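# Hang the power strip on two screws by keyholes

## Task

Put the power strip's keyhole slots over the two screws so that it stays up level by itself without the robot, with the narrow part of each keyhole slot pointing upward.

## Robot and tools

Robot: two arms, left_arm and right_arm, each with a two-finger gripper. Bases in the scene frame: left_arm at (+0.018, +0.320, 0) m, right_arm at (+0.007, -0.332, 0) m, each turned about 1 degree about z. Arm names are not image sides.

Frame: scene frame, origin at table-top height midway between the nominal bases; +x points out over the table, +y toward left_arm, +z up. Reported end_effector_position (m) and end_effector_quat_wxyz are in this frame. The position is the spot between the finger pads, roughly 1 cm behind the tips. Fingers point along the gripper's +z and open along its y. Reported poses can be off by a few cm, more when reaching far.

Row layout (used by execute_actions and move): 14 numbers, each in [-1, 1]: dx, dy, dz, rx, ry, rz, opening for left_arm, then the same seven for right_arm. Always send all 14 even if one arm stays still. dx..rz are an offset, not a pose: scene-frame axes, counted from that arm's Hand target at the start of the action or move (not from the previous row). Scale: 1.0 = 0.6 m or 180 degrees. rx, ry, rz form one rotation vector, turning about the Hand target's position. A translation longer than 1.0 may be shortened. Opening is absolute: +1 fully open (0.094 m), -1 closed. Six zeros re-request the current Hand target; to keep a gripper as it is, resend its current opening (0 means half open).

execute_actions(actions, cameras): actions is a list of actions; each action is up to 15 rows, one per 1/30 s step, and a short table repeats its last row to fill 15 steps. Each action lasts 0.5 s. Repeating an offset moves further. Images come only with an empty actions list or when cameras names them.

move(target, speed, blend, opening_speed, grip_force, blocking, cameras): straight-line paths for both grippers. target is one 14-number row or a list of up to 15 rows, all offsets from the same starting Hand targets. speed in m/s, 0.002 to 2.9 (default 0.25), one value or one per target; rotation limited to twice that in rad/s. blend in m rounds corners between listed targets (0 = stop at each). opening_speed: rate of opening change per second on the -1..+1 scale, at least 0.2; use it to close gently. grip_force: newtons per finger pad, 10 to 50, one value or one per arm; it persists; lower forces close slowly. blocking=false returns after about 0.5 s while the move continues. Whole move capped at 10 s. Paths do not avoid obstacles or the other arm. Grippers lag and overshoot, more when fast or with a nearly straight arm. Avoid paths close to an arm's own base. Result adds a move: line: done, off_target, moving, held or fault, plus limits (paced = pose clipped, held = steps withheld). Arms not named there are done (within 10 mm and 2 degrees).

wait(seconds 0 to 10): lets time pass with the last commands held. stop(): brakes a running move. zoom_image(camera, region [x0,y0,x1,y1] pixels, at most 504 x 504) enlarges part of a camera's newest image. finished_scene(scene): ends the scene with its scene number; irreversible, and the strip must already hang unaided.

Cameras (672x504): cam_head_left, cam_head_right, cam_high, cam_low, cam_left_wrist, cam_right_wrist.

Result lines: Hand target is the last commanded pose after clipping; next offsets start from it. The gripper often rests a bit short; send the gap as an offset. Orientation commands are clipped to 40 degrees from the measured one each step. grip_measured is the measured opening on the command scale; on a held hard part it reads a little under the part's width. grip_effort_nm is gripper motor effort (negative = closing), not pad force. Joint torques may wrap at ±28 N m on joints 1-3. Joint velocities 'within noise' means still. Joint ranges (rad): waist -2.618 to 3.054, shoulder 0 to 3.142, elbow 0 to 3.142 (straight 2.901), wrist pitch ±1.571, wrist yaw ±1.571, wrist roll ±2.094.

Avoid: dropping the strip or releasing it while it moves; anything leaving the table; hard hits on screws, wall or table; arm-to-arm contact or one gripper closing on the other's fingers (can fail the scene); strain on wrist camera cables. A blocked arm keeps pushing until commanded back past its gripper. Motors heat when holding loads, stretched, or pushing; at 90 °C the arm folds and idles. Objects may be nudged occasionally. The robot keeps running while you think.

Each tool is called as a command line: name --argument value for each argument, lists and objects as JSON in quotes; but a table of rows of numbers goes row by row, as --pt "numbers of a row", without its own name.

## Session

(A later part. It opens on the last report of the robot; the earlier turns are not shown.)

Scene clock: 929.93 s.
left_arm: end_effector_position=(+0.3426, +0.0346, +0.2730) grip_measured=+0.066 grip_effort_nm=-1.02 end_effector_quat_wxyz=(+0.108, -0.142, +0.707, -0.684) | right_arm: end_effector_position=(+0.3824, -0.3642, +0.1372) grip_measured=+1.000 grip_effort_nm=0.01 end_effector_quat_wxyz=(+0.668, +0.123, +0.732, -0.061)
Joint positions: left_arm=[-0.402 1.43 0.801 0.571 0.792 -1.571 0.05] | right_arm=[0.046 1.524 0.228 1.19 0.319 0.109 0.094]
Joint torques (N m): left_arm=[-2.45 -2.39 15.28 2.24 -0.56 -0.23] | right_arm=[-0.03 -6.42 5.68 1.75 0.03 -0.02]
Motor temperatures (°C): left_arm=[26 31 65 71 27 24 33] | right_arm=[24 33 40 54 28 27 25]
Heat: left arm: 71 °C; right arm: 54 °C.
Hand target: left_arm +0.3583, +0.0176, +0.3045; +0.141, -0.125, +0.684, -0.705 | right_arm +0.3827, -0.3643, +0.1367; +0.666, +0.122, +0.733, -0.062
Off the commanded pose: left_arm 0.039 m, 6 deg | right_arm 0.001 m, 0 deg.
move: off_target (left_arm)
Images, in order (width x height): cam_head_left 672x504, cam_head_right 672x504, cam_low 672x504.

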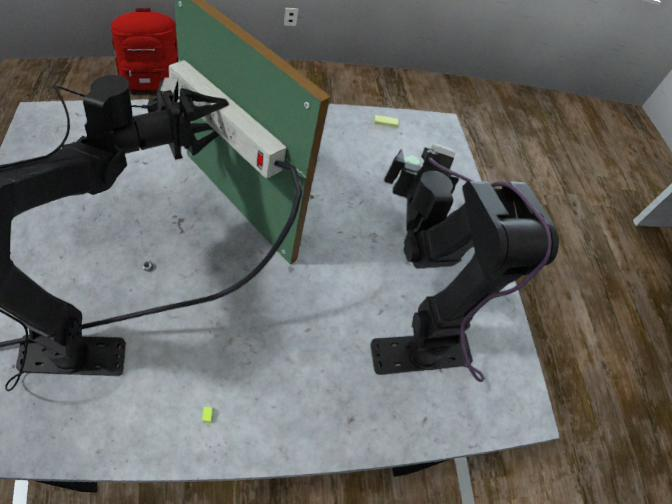

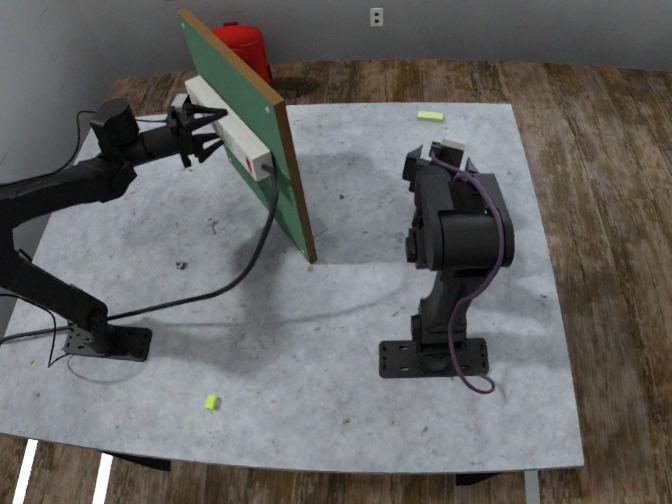

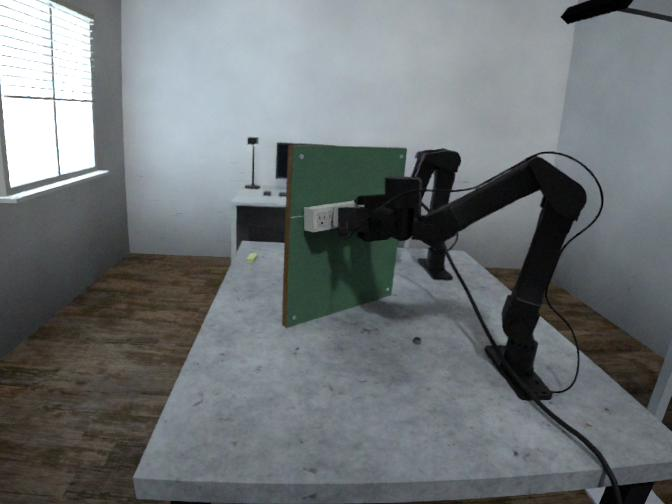

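move --pt "0.003 -0.006 0.005 0 0 -0.03 -0.06 0 0 0 0 0 0 1" --speed 0.05 --cameras '["cam_low","cam_head_left","cam_head_right"]'

zoom_image --camera "cam_low" --region '[280, 140, 430, 290]'

zoom_image --camera "cam_head_left" --region '[160, 60, 300, 200]'

zoom_image --camera "cam_head_right" --region '[170, 80, 290, 200]'

Scene clock: 938.97 s.
left_arm: end_effector_position=(+0.3425, +0.0340, +0.2735) grip_measured=+0.066 grip_effort_nm=-1.02 end_effector_quat_wxyz=(+0.074, -0.114, +0.712, -0.689) | right_arm: end_effector_position=(+0.3824, -0.3642, +0.1372) grip_measured=+1.000 grip_effort_nm=0.01 end_effector_quat_wxyz=(+0.668, +0.123, +0.732, -0.061)
Joint positions: left_arm=[-0.367 1.48 0.846 0.57 0.918 -1.572 0.05] | right_arm=[0.046 1.524 0.228 1.19 0.319 0.109 0.094]
Joint torques (N m): left_arm=[-2.74 -2.55 16.8 2.25 -0.59 -0.31] | right_arm=[-0.02 -6.43 5.67 1.75 0.04 -0.02]
Motor temperatures (°C): left_arm=[26 31 65 72 27 24 33] | right_arm=[24 33 40 54 28 27 25]
Heat: left arm: 72 °C; right arm: 54 °C.
Hand target: left_arm +0.3601, +0.0140, +0.3076; +0.107, -0.092, +0.689, -0.711 | right_arm +0.3827, -0.3643, +0.1367; +0.666, +0.122, +0.733, -0.062
Off the commanded pose: left_arm 0.043 m, 6 deg | right_arm 0.001 m, 0 deg.
move: off_target (left_arm)
Images, in order (width x height): cam_head_left 672x504, cam_head_right 672x504, cam_low 672x504.

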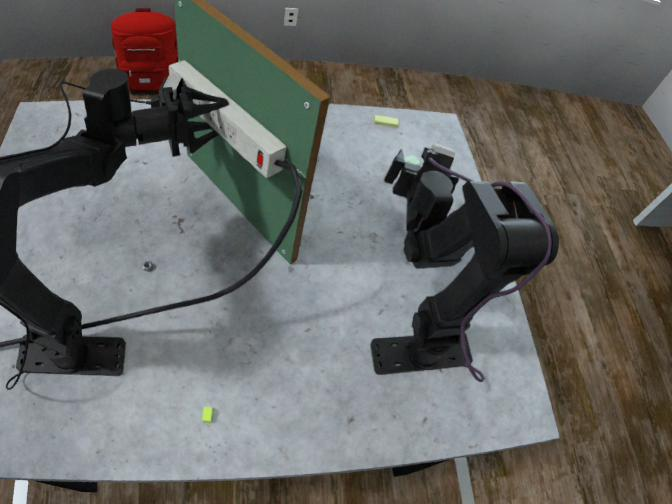

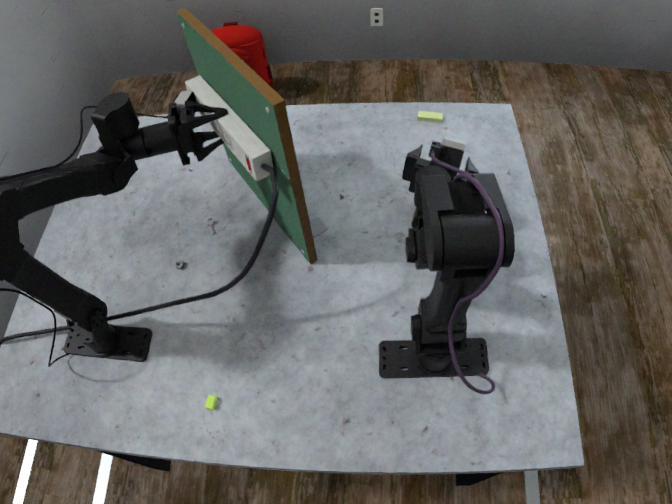

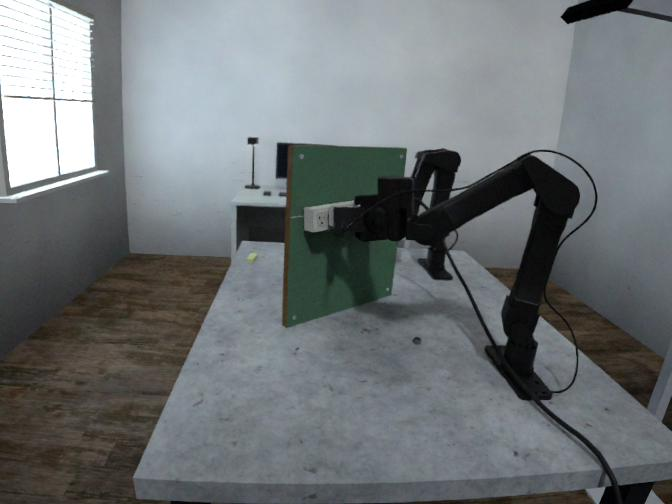

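Scaled by 3.360 from the camera's 672x504 image, which has a finer 960x720 frame.

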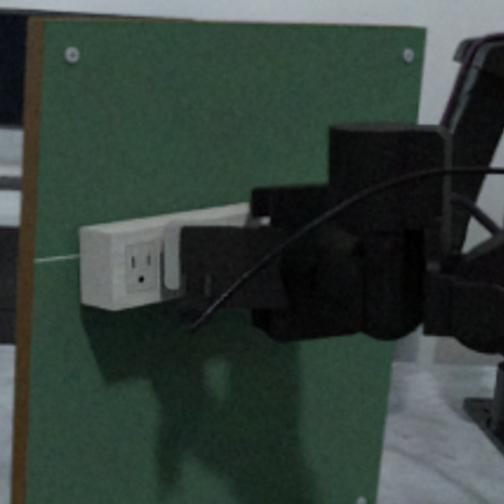

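Scaled by 3.600 from the camera's 672x504 image, which has a finer 960x720 frame.

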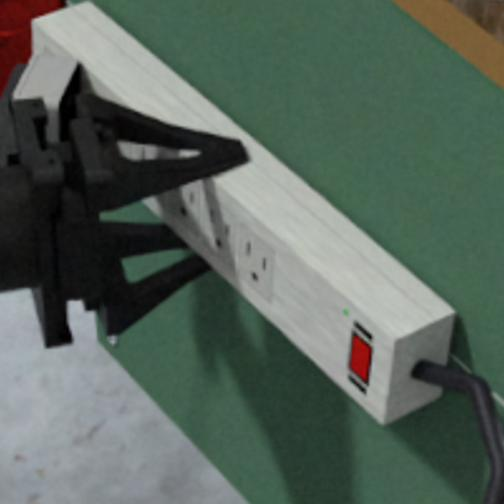

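Scaled by 4.200 from the camera's 672x504 image, which has a finer 960x720 frame.

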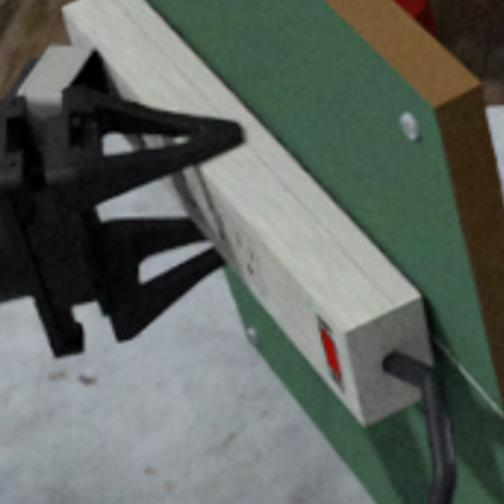

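move --pt "-0.004 0.008 -0.045 0 0 0.03 -0.06 0 0 0 0 0 0 1" --pt "-0.008 0.016 -0.09 0 0 0.03 -0.06 0 0 0 0 0 0 1" --speed 0.05 --cameras '["cam_low","cam_head_left","cam_head_right"]'

zoom_image --camera "cam_low" --region '[280, 140, 430, 290]'

zoom_image --camera "cam_head_right" --region '[170, 80, 290, 200]'

Scene clock: 948.00 s.
left_arm: end_effector_position=(+0.3417, +0.0354, +0.2690) grip_measured=+0.066 grip_effort_nm=-1.02 end_effector_quat_wxyz=(+0.110, -0.099, +0.680, -0.718) | right_arm: end_effector_position=(+0.3824, -0.3642, +0.1372) grip_measured=+1.000 grip_effort_nm=0.01 end_effector_quat_wxyz=(+0.668, +0.123, +0.732, -0.061)
Joint positions: left_arm=[-0.376 1.521 0.742 0.866 0.876 -1.63 0.05] | right_arm=[0.046 1.524 0.228 1.19 0.319 0.109 0.094]
Joint torques (N m): left_arm=[-3.54 -2.67 7.36 1.43 -1.39 0.62] | right_arm=[0.01 -6.46 5.68 1.75 0.03 -0.02]
Motor temperatures (°C): left_arm=[26 30 64 71 27 24 33] | right_arm=[24 33 40 54 28 27 25]
Heat: left arm: 71 °C; right arm: 54 °C.
Hand target: left_arm +0.3553, +0.0236, +0.2536; +0.141, -0.125, +0.684, -0.705 | right_arm +0.3827, -0.3643, +0.1367; +0.666, +0.122, +0.733, -0.062
Off the commanded pose: left_arm 0.024 m, 5 deg | right_arm 0.001 m, 0 deg.
move: off_target (left_arm)
Images, in order (width x height): cam_head_left 672x504, cam_head_right 672x504, cam_low 672x504.

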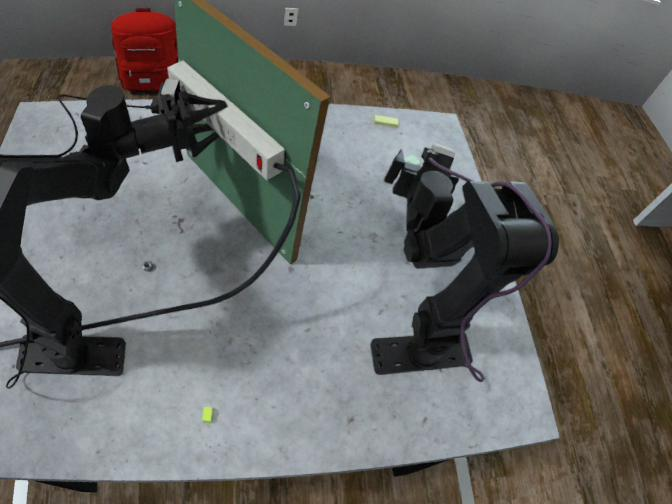

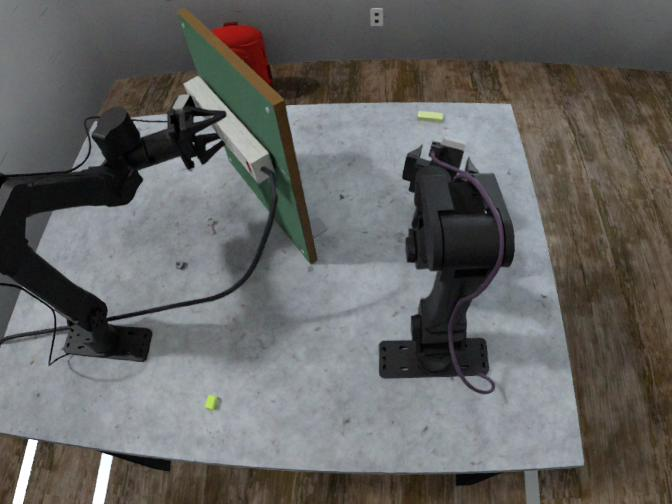

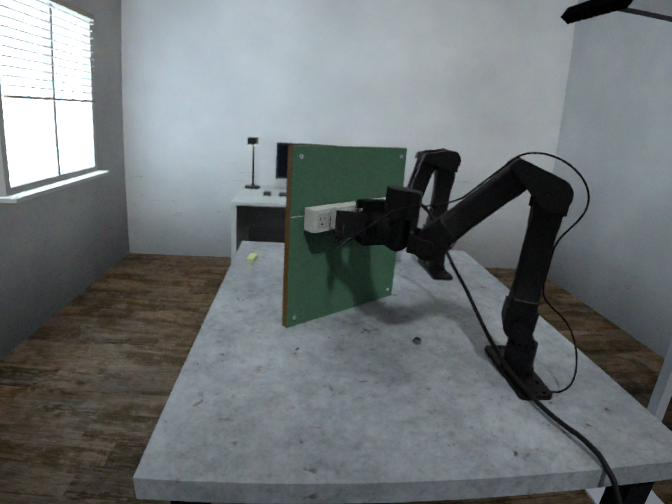

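Scaled by 3.360 from the camera's 672x504 image, which has a finer 960x720 frame.

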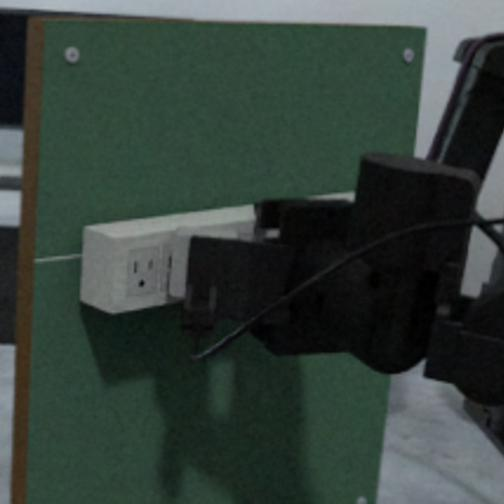

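Scaled by 4.200 from the camera's 672x504 image, which has a finer 960x720 frame.

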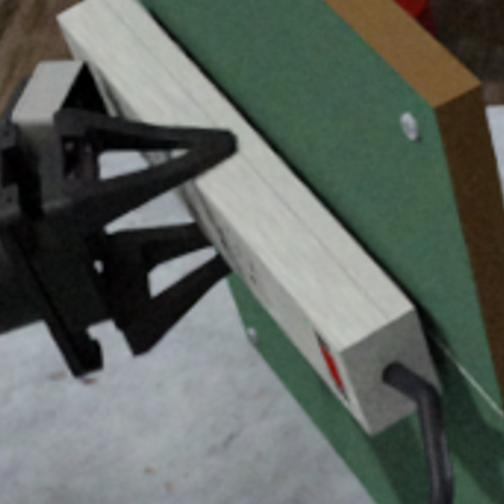

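move --target '[-0.010,0.020,-0.025,0,0,0,-0.06,0,0,0,0,0,0,1]' --speed 0.05 --cameras '["cam_low","cam_head_left","cam_head_right"]'

zoom_image --camera "cam_low" --region '[280, 140, 430, 290]'

zoom_image --camera "cam_head_right" --region '[170, 80, 290, 200]'

Scene clock: 955.77 s.
left_arm: end_effector_position=(+0.3392, +0.0373, +0.2683) grip_measured=+0.066 grip_effort_nm=-1.02 end_effector_quat_wxyz=(+0.142, -0.089, +0.665, -0.728) | right_arm: end_effector_position=(+0.3824, -0.3642, +0.1372) grip_measured=+1.000 grip_effort_nm=0.01 end_effector_quat_wxyz=(+0.668, +0.123, +0.732, -0.061)
Joint positions: left_arm=[-0.386 1.53 0.689 0.991 0.834 -1.622 0.05] | right_arm=[0.046 1.524 0.228 1.19 0.319 0.109 0.094]
Joint torques (N m): left_arm=[-0.64 -3.4 5.12 1.02 -0.76 0.47] | right_arm=[-0.05 -6.39 5.67 1.76 0.03 -0.02]
Motor temperatures (°C): left_arm=[26 30 62 69 28 24 33] | right_arm=[24 33 40 54 28 27 25]
Heat: left arm: 69 °C; right arm: 54 °C.
Hand target: left_arm +0.3494, +0.0357, +0.2385; +0.141, -0.125, +0.684, -0.705 | right_arm +0.3827, -0.3643, +0.1367; +0.666, +0.122, +0.733, -0.062
Off the commanded pose: left_arm 0.031 m, 5 deg | right_arm 0.001 m, 0 deg.
move: off_target (left_arm)
Images, in order (width x height): cam_head_left 672x504, cam_head_right 672x504, cam_low 672x504.

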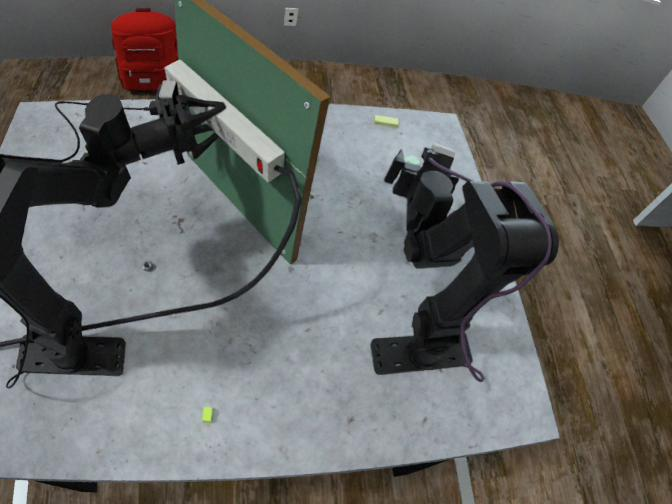

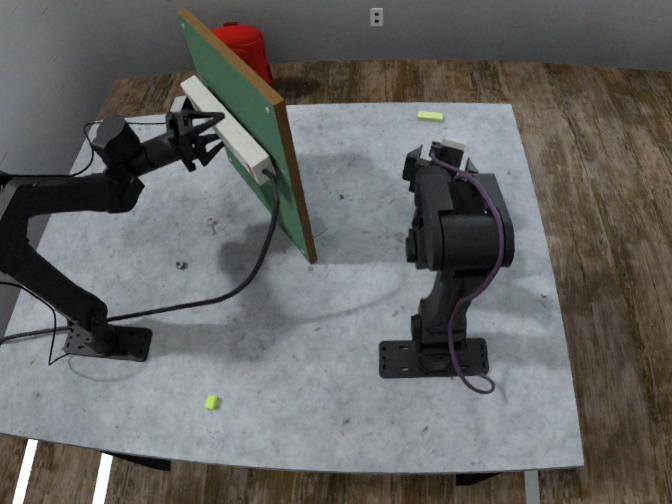

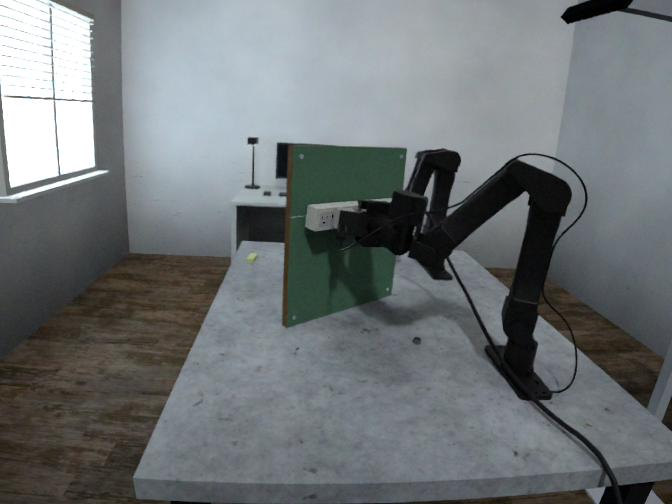

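Scaled by 3.360 from the camera's 672x504 image, which has a finer 960x720 frame.

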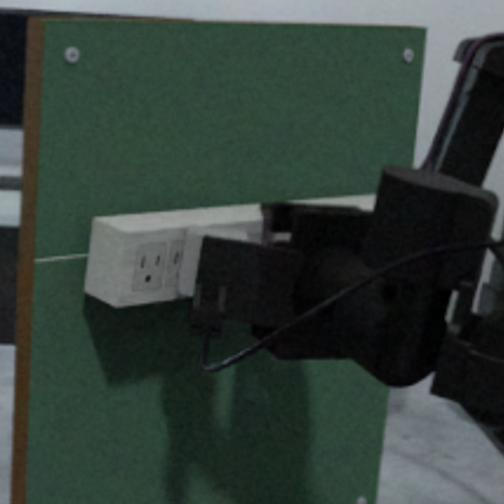

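Scaled by 4.200 from the camera's 672x504 image, which has a finer 960x720 frame.

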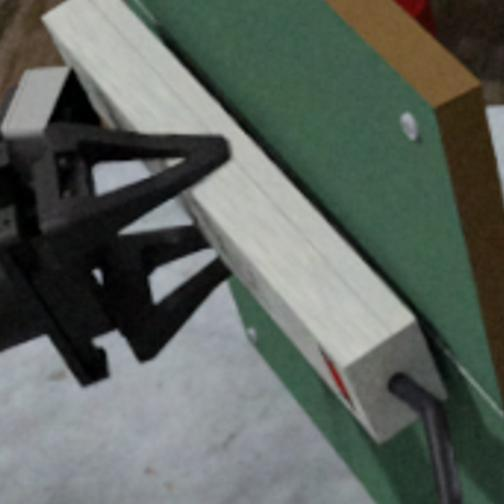

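move --pt "0.010 -0.01 0.085 0 0 0 -0.06 0 0 0 0 0 0 1" --pt "0.022 -0.045 0.11 0 0 0 -0.06 0 0 0 0 0 0 1" --speed 0.06

move --pt "0 0 -0.03 0.025 0.015 0 -0.06 0 0 0 0 0 0 1" --pt "0 0 -0.06 0.05 0.03 0 -0.06 0 0 0 0 0 0 1" --speed 0.05 --cameras '["cam_low","cam_head_left","cam_head_right"]'

zoom_image --camera "cam_low" --region '[280, 140, 430, 290]'

zoom_image --camera "cam_head_right" --region '[170, 80, 290, 200]'

Scene clock: 966.37 s.
left_arm: end_effector_position=(+0.3420, +0.0336, +0.2718) grip_measured=+0.066 grip_effort_nm=-1.02 end_effector_quat_wxyz=(+0.103, -0.116, +0.708, -0.689) | right_arm: end_effector_position=(+0.3824, -0.3642, +0.1372) grip_measured=+1.000 grip_effort_nm=0.01 end_effector_quat_wxyz=(+0.668, +0.123, +0.732, -0.061)
Joint positions: left_arm=[-0.386 1.46 0.81 0.604 0.853 -1.55 0.05] | right_arm=[0.046 1.524 0.228 1.19 0.319 0.109 0.094]
Joint torques (N m): left_arm=[-4.85 -3.14 16.31 2.01 -1.43 -0.47] | right_arm=[-0.06 -6.43 5.65 1.75 0.04 -0.02]
Motor temperatures (°C): left_arm=[26 30 60 65 28 24 33] | right_arm=[24 33 40 54 28 27 25]
Heat: left arm: 65 °C; right arm: 54 °C.
Hand target: left_arm +0.3626, +0.0087, +0.3044; +0.141, -0.125, +0.684, -0.705 | right_arm +0.3827, -0.3643, +0.1367; +0.666, +0.122, +0.733, -0.062
Off the commanded pose: left_arm 0.046 m, 6 deg | right_arm 0.001 m, 0 deg.
move: off_target (left_arm)

Scene clock: 969.10 s.
left_arm: end_effector_position=(+0.3429, +0.0327, +0.2719) grip_measured=+0.066 grip_effort_nm=-1.02 end_effector_quat_wxyz=(+0.085, -0.129, +0.740, -0.654) | right_arm: end_effector_position=(+0.3824, -0.3642, +0.1372) grip_measured=+1.000 grip_effort_nm=0.01 end_effector_quat_wxyz=(+0.668, +0.123, +0.732, -0.061)
Joint positions: left_arm=[-0.388 1.437 0.911 0.329 0.85 -1.464 0.05] | right_arm=[0.046 1.524 0.228 1.19 0.319 0.109 0.094]
Joint torques (N m): left_arm=[-5.38 -1.01 12.56 1.77 -1.48 0.13] | right_arm=[-0.09 -6.46 5.68 1.75 0.04 -0.02]
Motor temperatures (°C): left_arm=[26 30 61 65 28 24 33] | right_arm=[24 33 40 54 28 27 25]
Heat: left arm: 65 °C; right arm: 54 °C.
Hand target: left_arm +0.3625, +0.0086, +0.2685; +0.118, -0.146, +0.743, -0.642 | right_arm +0.3827, -0.3643, +0.1367; +0.666, +0.122, +0.733, -0.062
Off the commanded pose: left_arm 0.031 m, 4 deg | right_arm 0.001 m, 0 deg.
move: off_target (left_arm)
Images, in order (width x height): cam_head_left 672x504, cam_head_right 672x504, cam_low 672x504.

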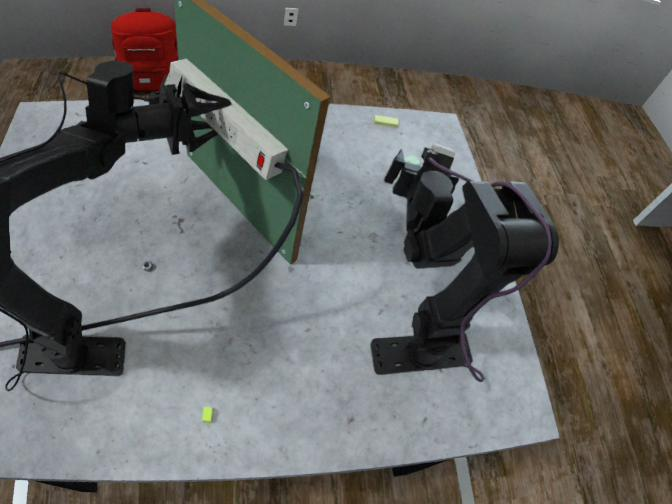

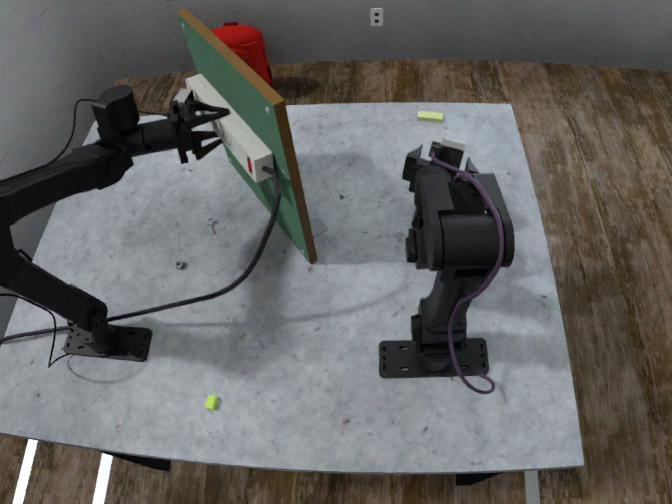

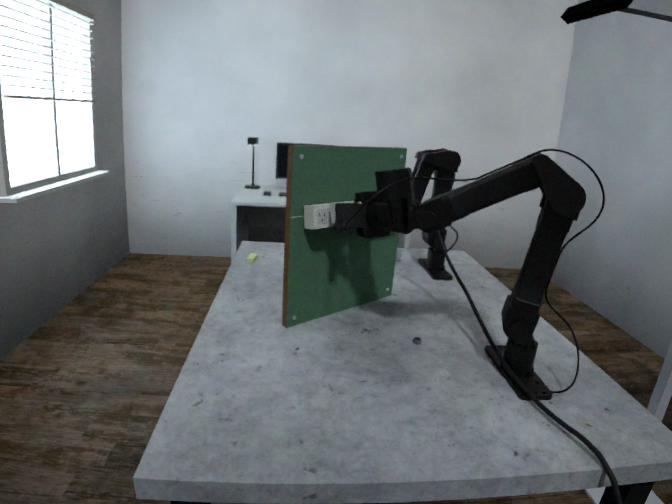

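Scaled by 3.360 from the camera's 672x504 image, which has a finer 960x720 frame.

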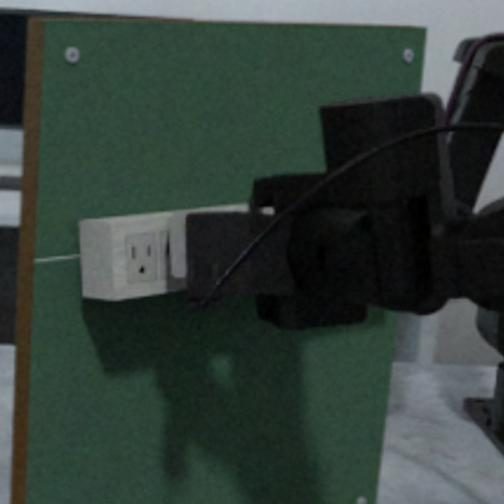

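Scaled by 4.200 from the camera's 672x504 image, which has a finer 960x720 frame.

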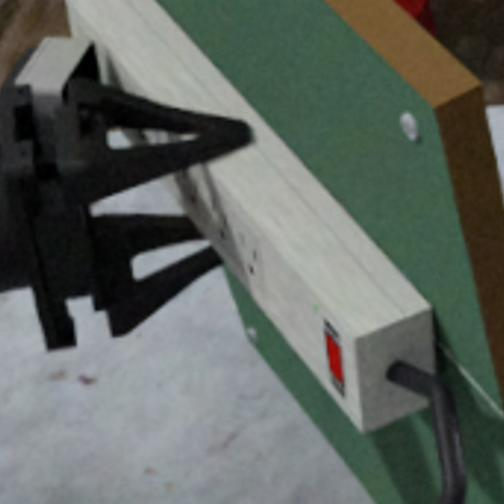

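move --pt "0 0 -0.035 0.0 0.0 0 -0.06 0 0 0 0 0 0 1" --pt "0 0 -0.075 0.02 0.012 0 -0.06 0 0 0 0 0 0 1" --speed 0.05 --cameras '["cam_low","cam_head_left","cam_head_right"]'

zoom_image --camera "cam_low" --region '[280, 140, 430, 290]'

zoom_image --camera "cam_head_right" --region '[170, 80, 290, 200]'

Scene clock: 977.43 s.
left_arm: end_effector_position=(+0.3434, +0.0324, +0.2692) grip_measured=+0.066 grip_effort_nm=-1.02 end_effector_quat_wxyz=(+0.088, -0.127, +0.739, -0.655) | right_arm: end_effector_position=(+0.3824, -0.3642, +0.1372) grip_measured=+1.000 grip_effort_nm=0.01 end_effector_quat_wxyz=(+0.668, +0.123, +0.732, -0.061)
Joint positions: left_arm=[-0.388 1.443 0.9 0.352 0.851 -1.463 0.05] | right_arm=[0.046 1.524 0.228 1.19 0.319 0.109 0.094]
Joint torques (N m): left_arm=[-5.11 1.11 6.98 1.54 -1.56 0.78] | right_arm=[-0.03 -6.43 5.65 1.75 0.03 -0.02]
Motor temperatures (°C): left_arm=[27 30 63 65 28 24 33] | right_arm=[24 33 40 54 28 27 25]
Heat: left arm: 65 °C; right arm: 54 °C.
Hand target: left_arm +0.3626, +0.0087, +0.2235; +0.108, -0.155, +0.765, -0.616 | right_arm +0.3827, -0.3643, +0.1367; +0.666, +0.122, +0.733, -0.062
Off the commanded pose: left_arm 0.055 m, 7 deg | right_arm 0.001 m, 0 deg.
move: off_target (left_arm)
Images, in order (width x height): cam_head_left 672x504, cam_head_right 672x504, cam_low 672x504.

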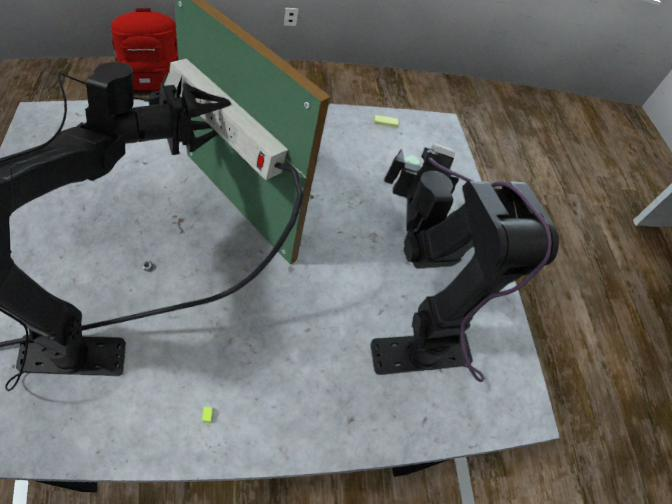

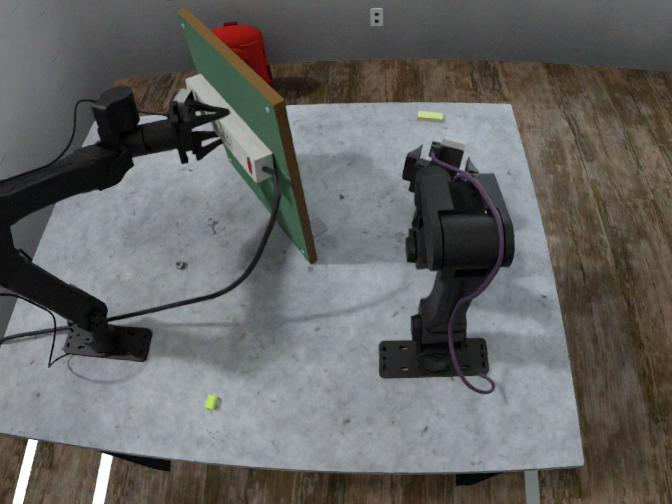

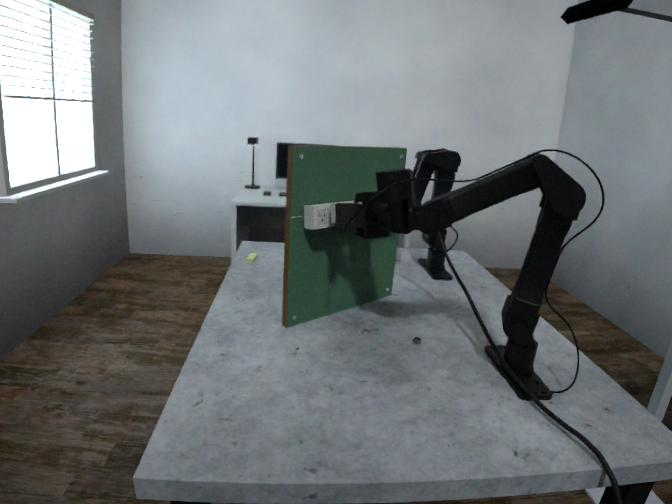

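Scaled by 3.360 from the camera's 672x504 image, which has a finer 960x720 frame.

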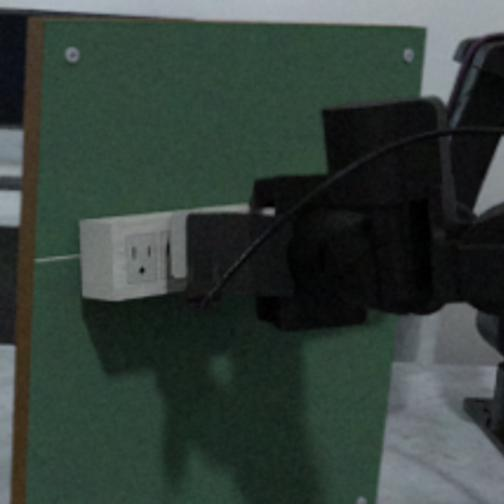

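Scaled by 4.200 from the camera's 672x504 image, which has a finer 960x720 frame.

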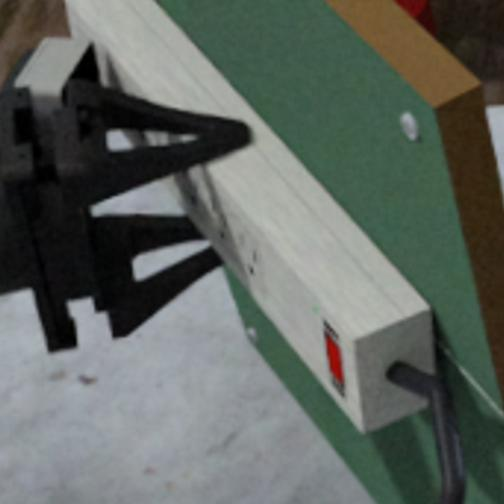

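move --pt "-0.012 0.024 -0.01 0 0 0 -0.06 0 0 0 0 0 0 1" --pt "-0.017 0.036 -0.015 0 0 0 -0.06 0 0 0 0 0 0 1" --speed 0.05 --cameras '["cam_low","cam_head_left","cam_head_right"]'

zoom_image --camera "cam_low" --region '[280, 140, 430, 290]'

zoom_image --camera "cam_head_right" --region '[170, 80, 290, 200]'

zoom_image --camera "cam_head_left" --region '[160, 60, 300, 200]'

Scene clock: 983.87 s.
left_arm: end_effector_position=(+0.3391, +0.0344, +0.2506) grip_measured=+0.066 grip_effort_nm=-1.02 end_effector_quat_wxyz=(+0.119, -0.097, +0.746, -0.648) | right_arm: end_effector_position=(+0.3824, -0.3642, +0.1372) grip_measured=+1.000 grip_effort_nm=0.01 end_effector_quat_wxyz=(+0.668, +0.123, +0.732, -0.061)
Joint positions: left_arm=[-0.392 1.445 0.829 0.418 0.839 -1.37 0.05] | right_arm=[0.046 1.524 0.228 1.19 0.319 0.109 0.094]
Joint torques (N m): left_arm=[-1.61 -2.06 6.35 1.22 -1.04 -0.15] | right_arm=[-0.03 -6.43 5.64 1.75 0.03 -0.02]
Motor temperatures (°C): left_arm=[27 30 61 64 29 24 33] | right_arm=[24 33 40 54 28 27 25]
Heat: left arm: 64 °C; right arm: 54 °C.
Hand target: left_arm +0.3524, +0.0303, +0.2144; +0.108, -0.155, +0.765, -0.616 | right_arm +0.3827, -0.3643, +0.1367; +0.666, +0.122, +0.733, -0.062
Off the commanded pose: left_arm 0.039 m, 8 deg | right_arm 0.001 m, 0 deg.
move: off_target (left_arm)
Images, in order (width x height): cam_head_left 672x504, cam_head_right 672x504, cam_low 672x504.

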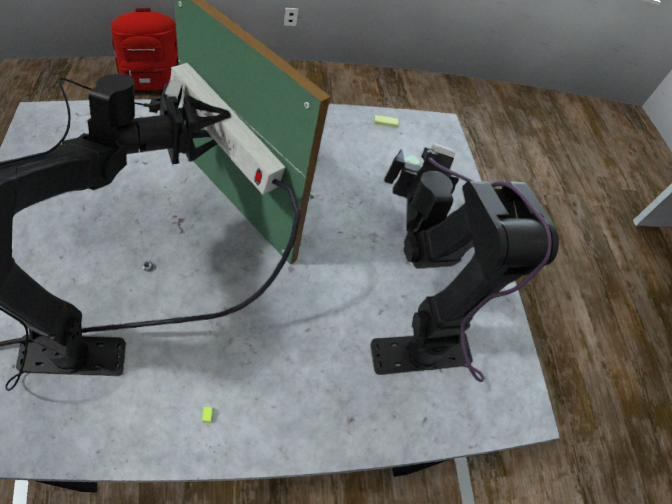

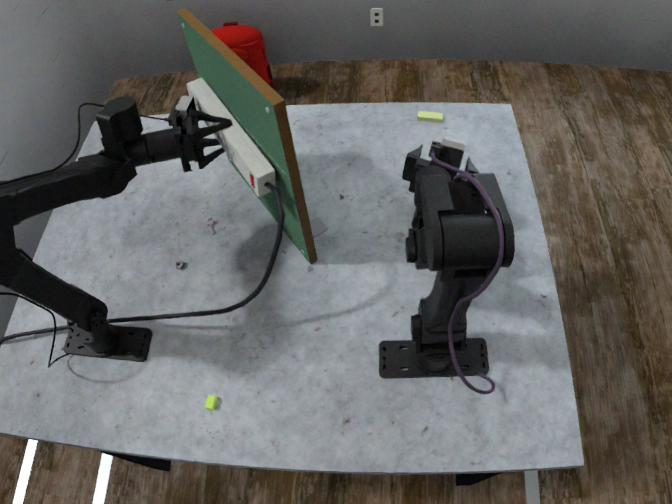

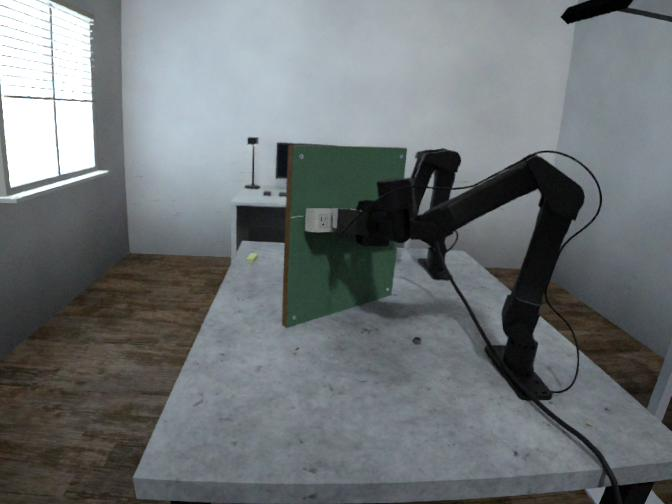

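Scaled by 3.360 from the camera's 672x504 image, which has a finer 960x720 frame.

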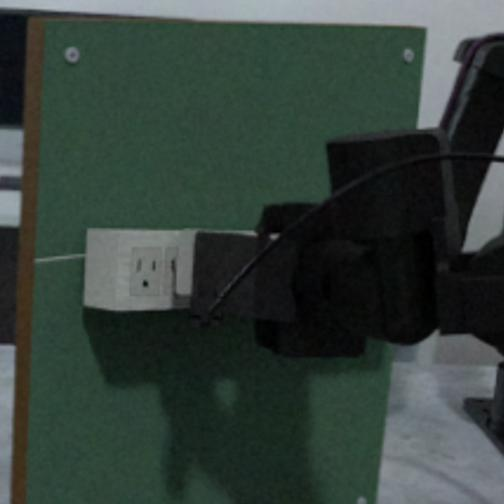

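Scaled by 4.200 from the camera's 672x504 image, which has a finer 960x720 frame.

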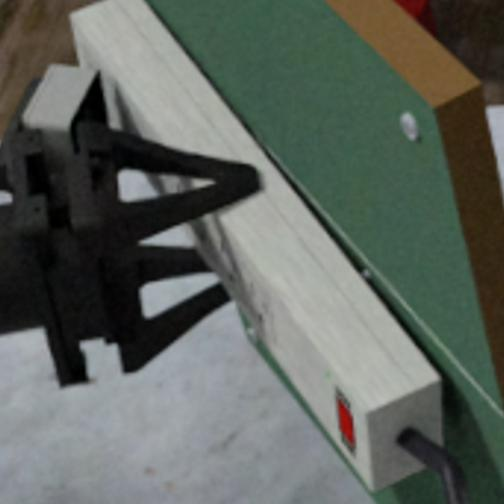

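Scaled by 3.600 from the camera's 672x504 image, which has a finer 960x720 frame.

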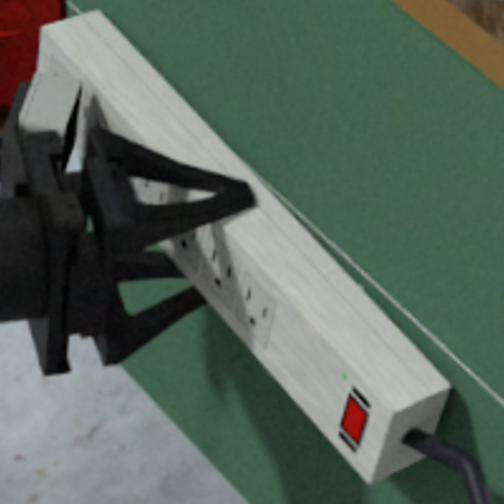

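move --pt "0.0 0.0 0.08 -0.04 0.0 -0.015 -0.06 0 0 0 0 0 0 1" --pt "0.0 0.0 0.125 -0.063 -0.005 -0.015 -0.06 0 0 0 0 0 0 1" --speed 0.06 --cameras '["cam_low","cam_head_left","cam_head_right"]'

zoom_image --camera "cam_low" --region '[280, 140, 430, 290]'

zoom_image --camera "cam_head_right" --region '[170, 80, 290, 200]'

Scene clock: 993.83 s.
left_arm: end_effector_position=(+0.3384, +0.0333, +0.2647) grip_measured=+0.066 grip_effort_nm=-1.02 end_effector_quat_wxyz=(+0.061, -0.143, +0.721, -0.675) | right_arm: end_effector_position=(+0.3824, -0.3642, +0.1372) grip_measured=+1.000 grip_effort_nm=0.01 end_effector_quat_wxyz=(+0.668, +0.123, +0.732, -0.061)
Joint positions: left_arm=[-0.384 1.451 0.835 0.49 0.876 -1.579 0.05] | right_arm=[0.046 1.524 0.228 1.19 0.319 0.109 0.094]
Joint torques (N m): left_arm=[-0.24 -4.53 12.97 1.98 -0.2 -0.5] | right_arm=[-0.05 -6.42 5.64 1.76 0.04 -0.02]
Motor temperatures (°C): left_arm=[27 29 59 63 28 24 33] | right_arm=[24 33 40 54 28 27 25]
Heat: left arm: 63 °C; right arm: 54 °C.
Hand target: left_arm +0.3523, +0.0302, +0.2895; +0.084, -0.142, +0.703, -0.692 | right_arm +0.3827, -0.3643, +0.1367; +0.666, +0.122, +0.733, -0.062
Off the commanded pose: left_arm 0.029 m, 4 deg | right_arm 0.001 m, 0 deg.
move: off_target (left_arm)
Images, in order (width x height): cam_head_left 672x504, cam_head_right 672x504, cam_low 672x504.

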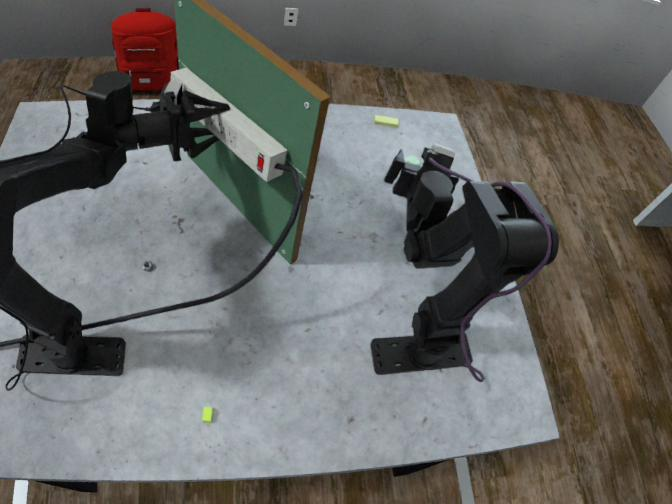

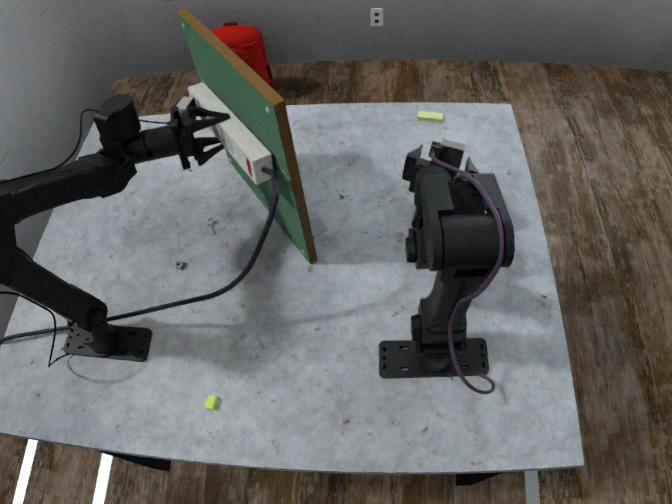

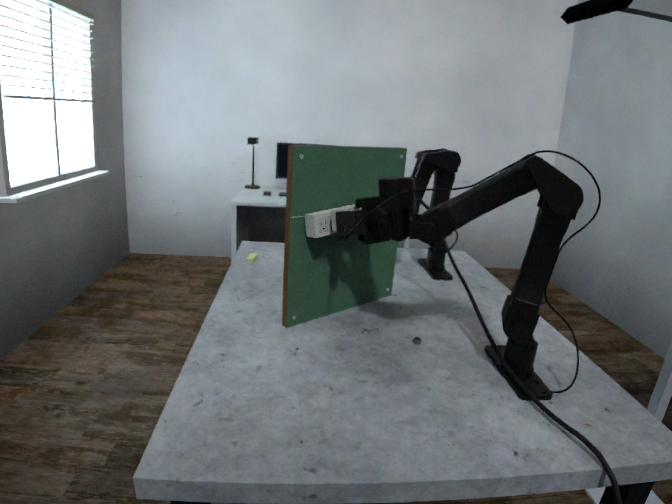

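Scaled by 3.360 from the camera's 672x504 image, which has a finer 960x720 frame.

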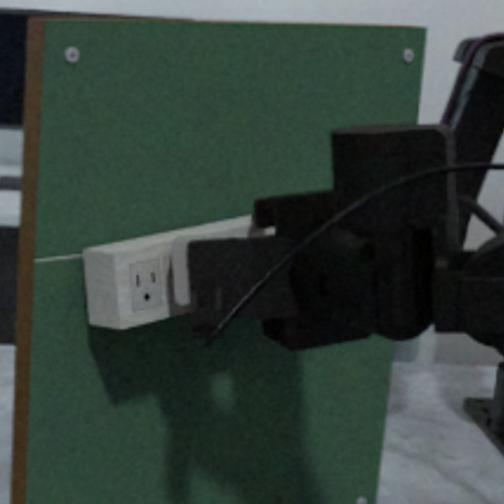

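Scaled by 4.200 from the camera's 672x504 image, which has a finer 960x720 frame.

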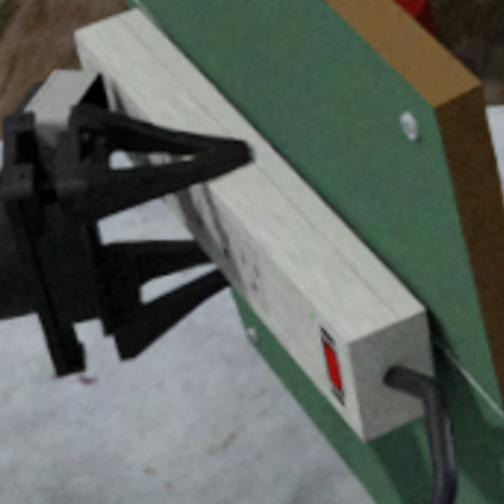

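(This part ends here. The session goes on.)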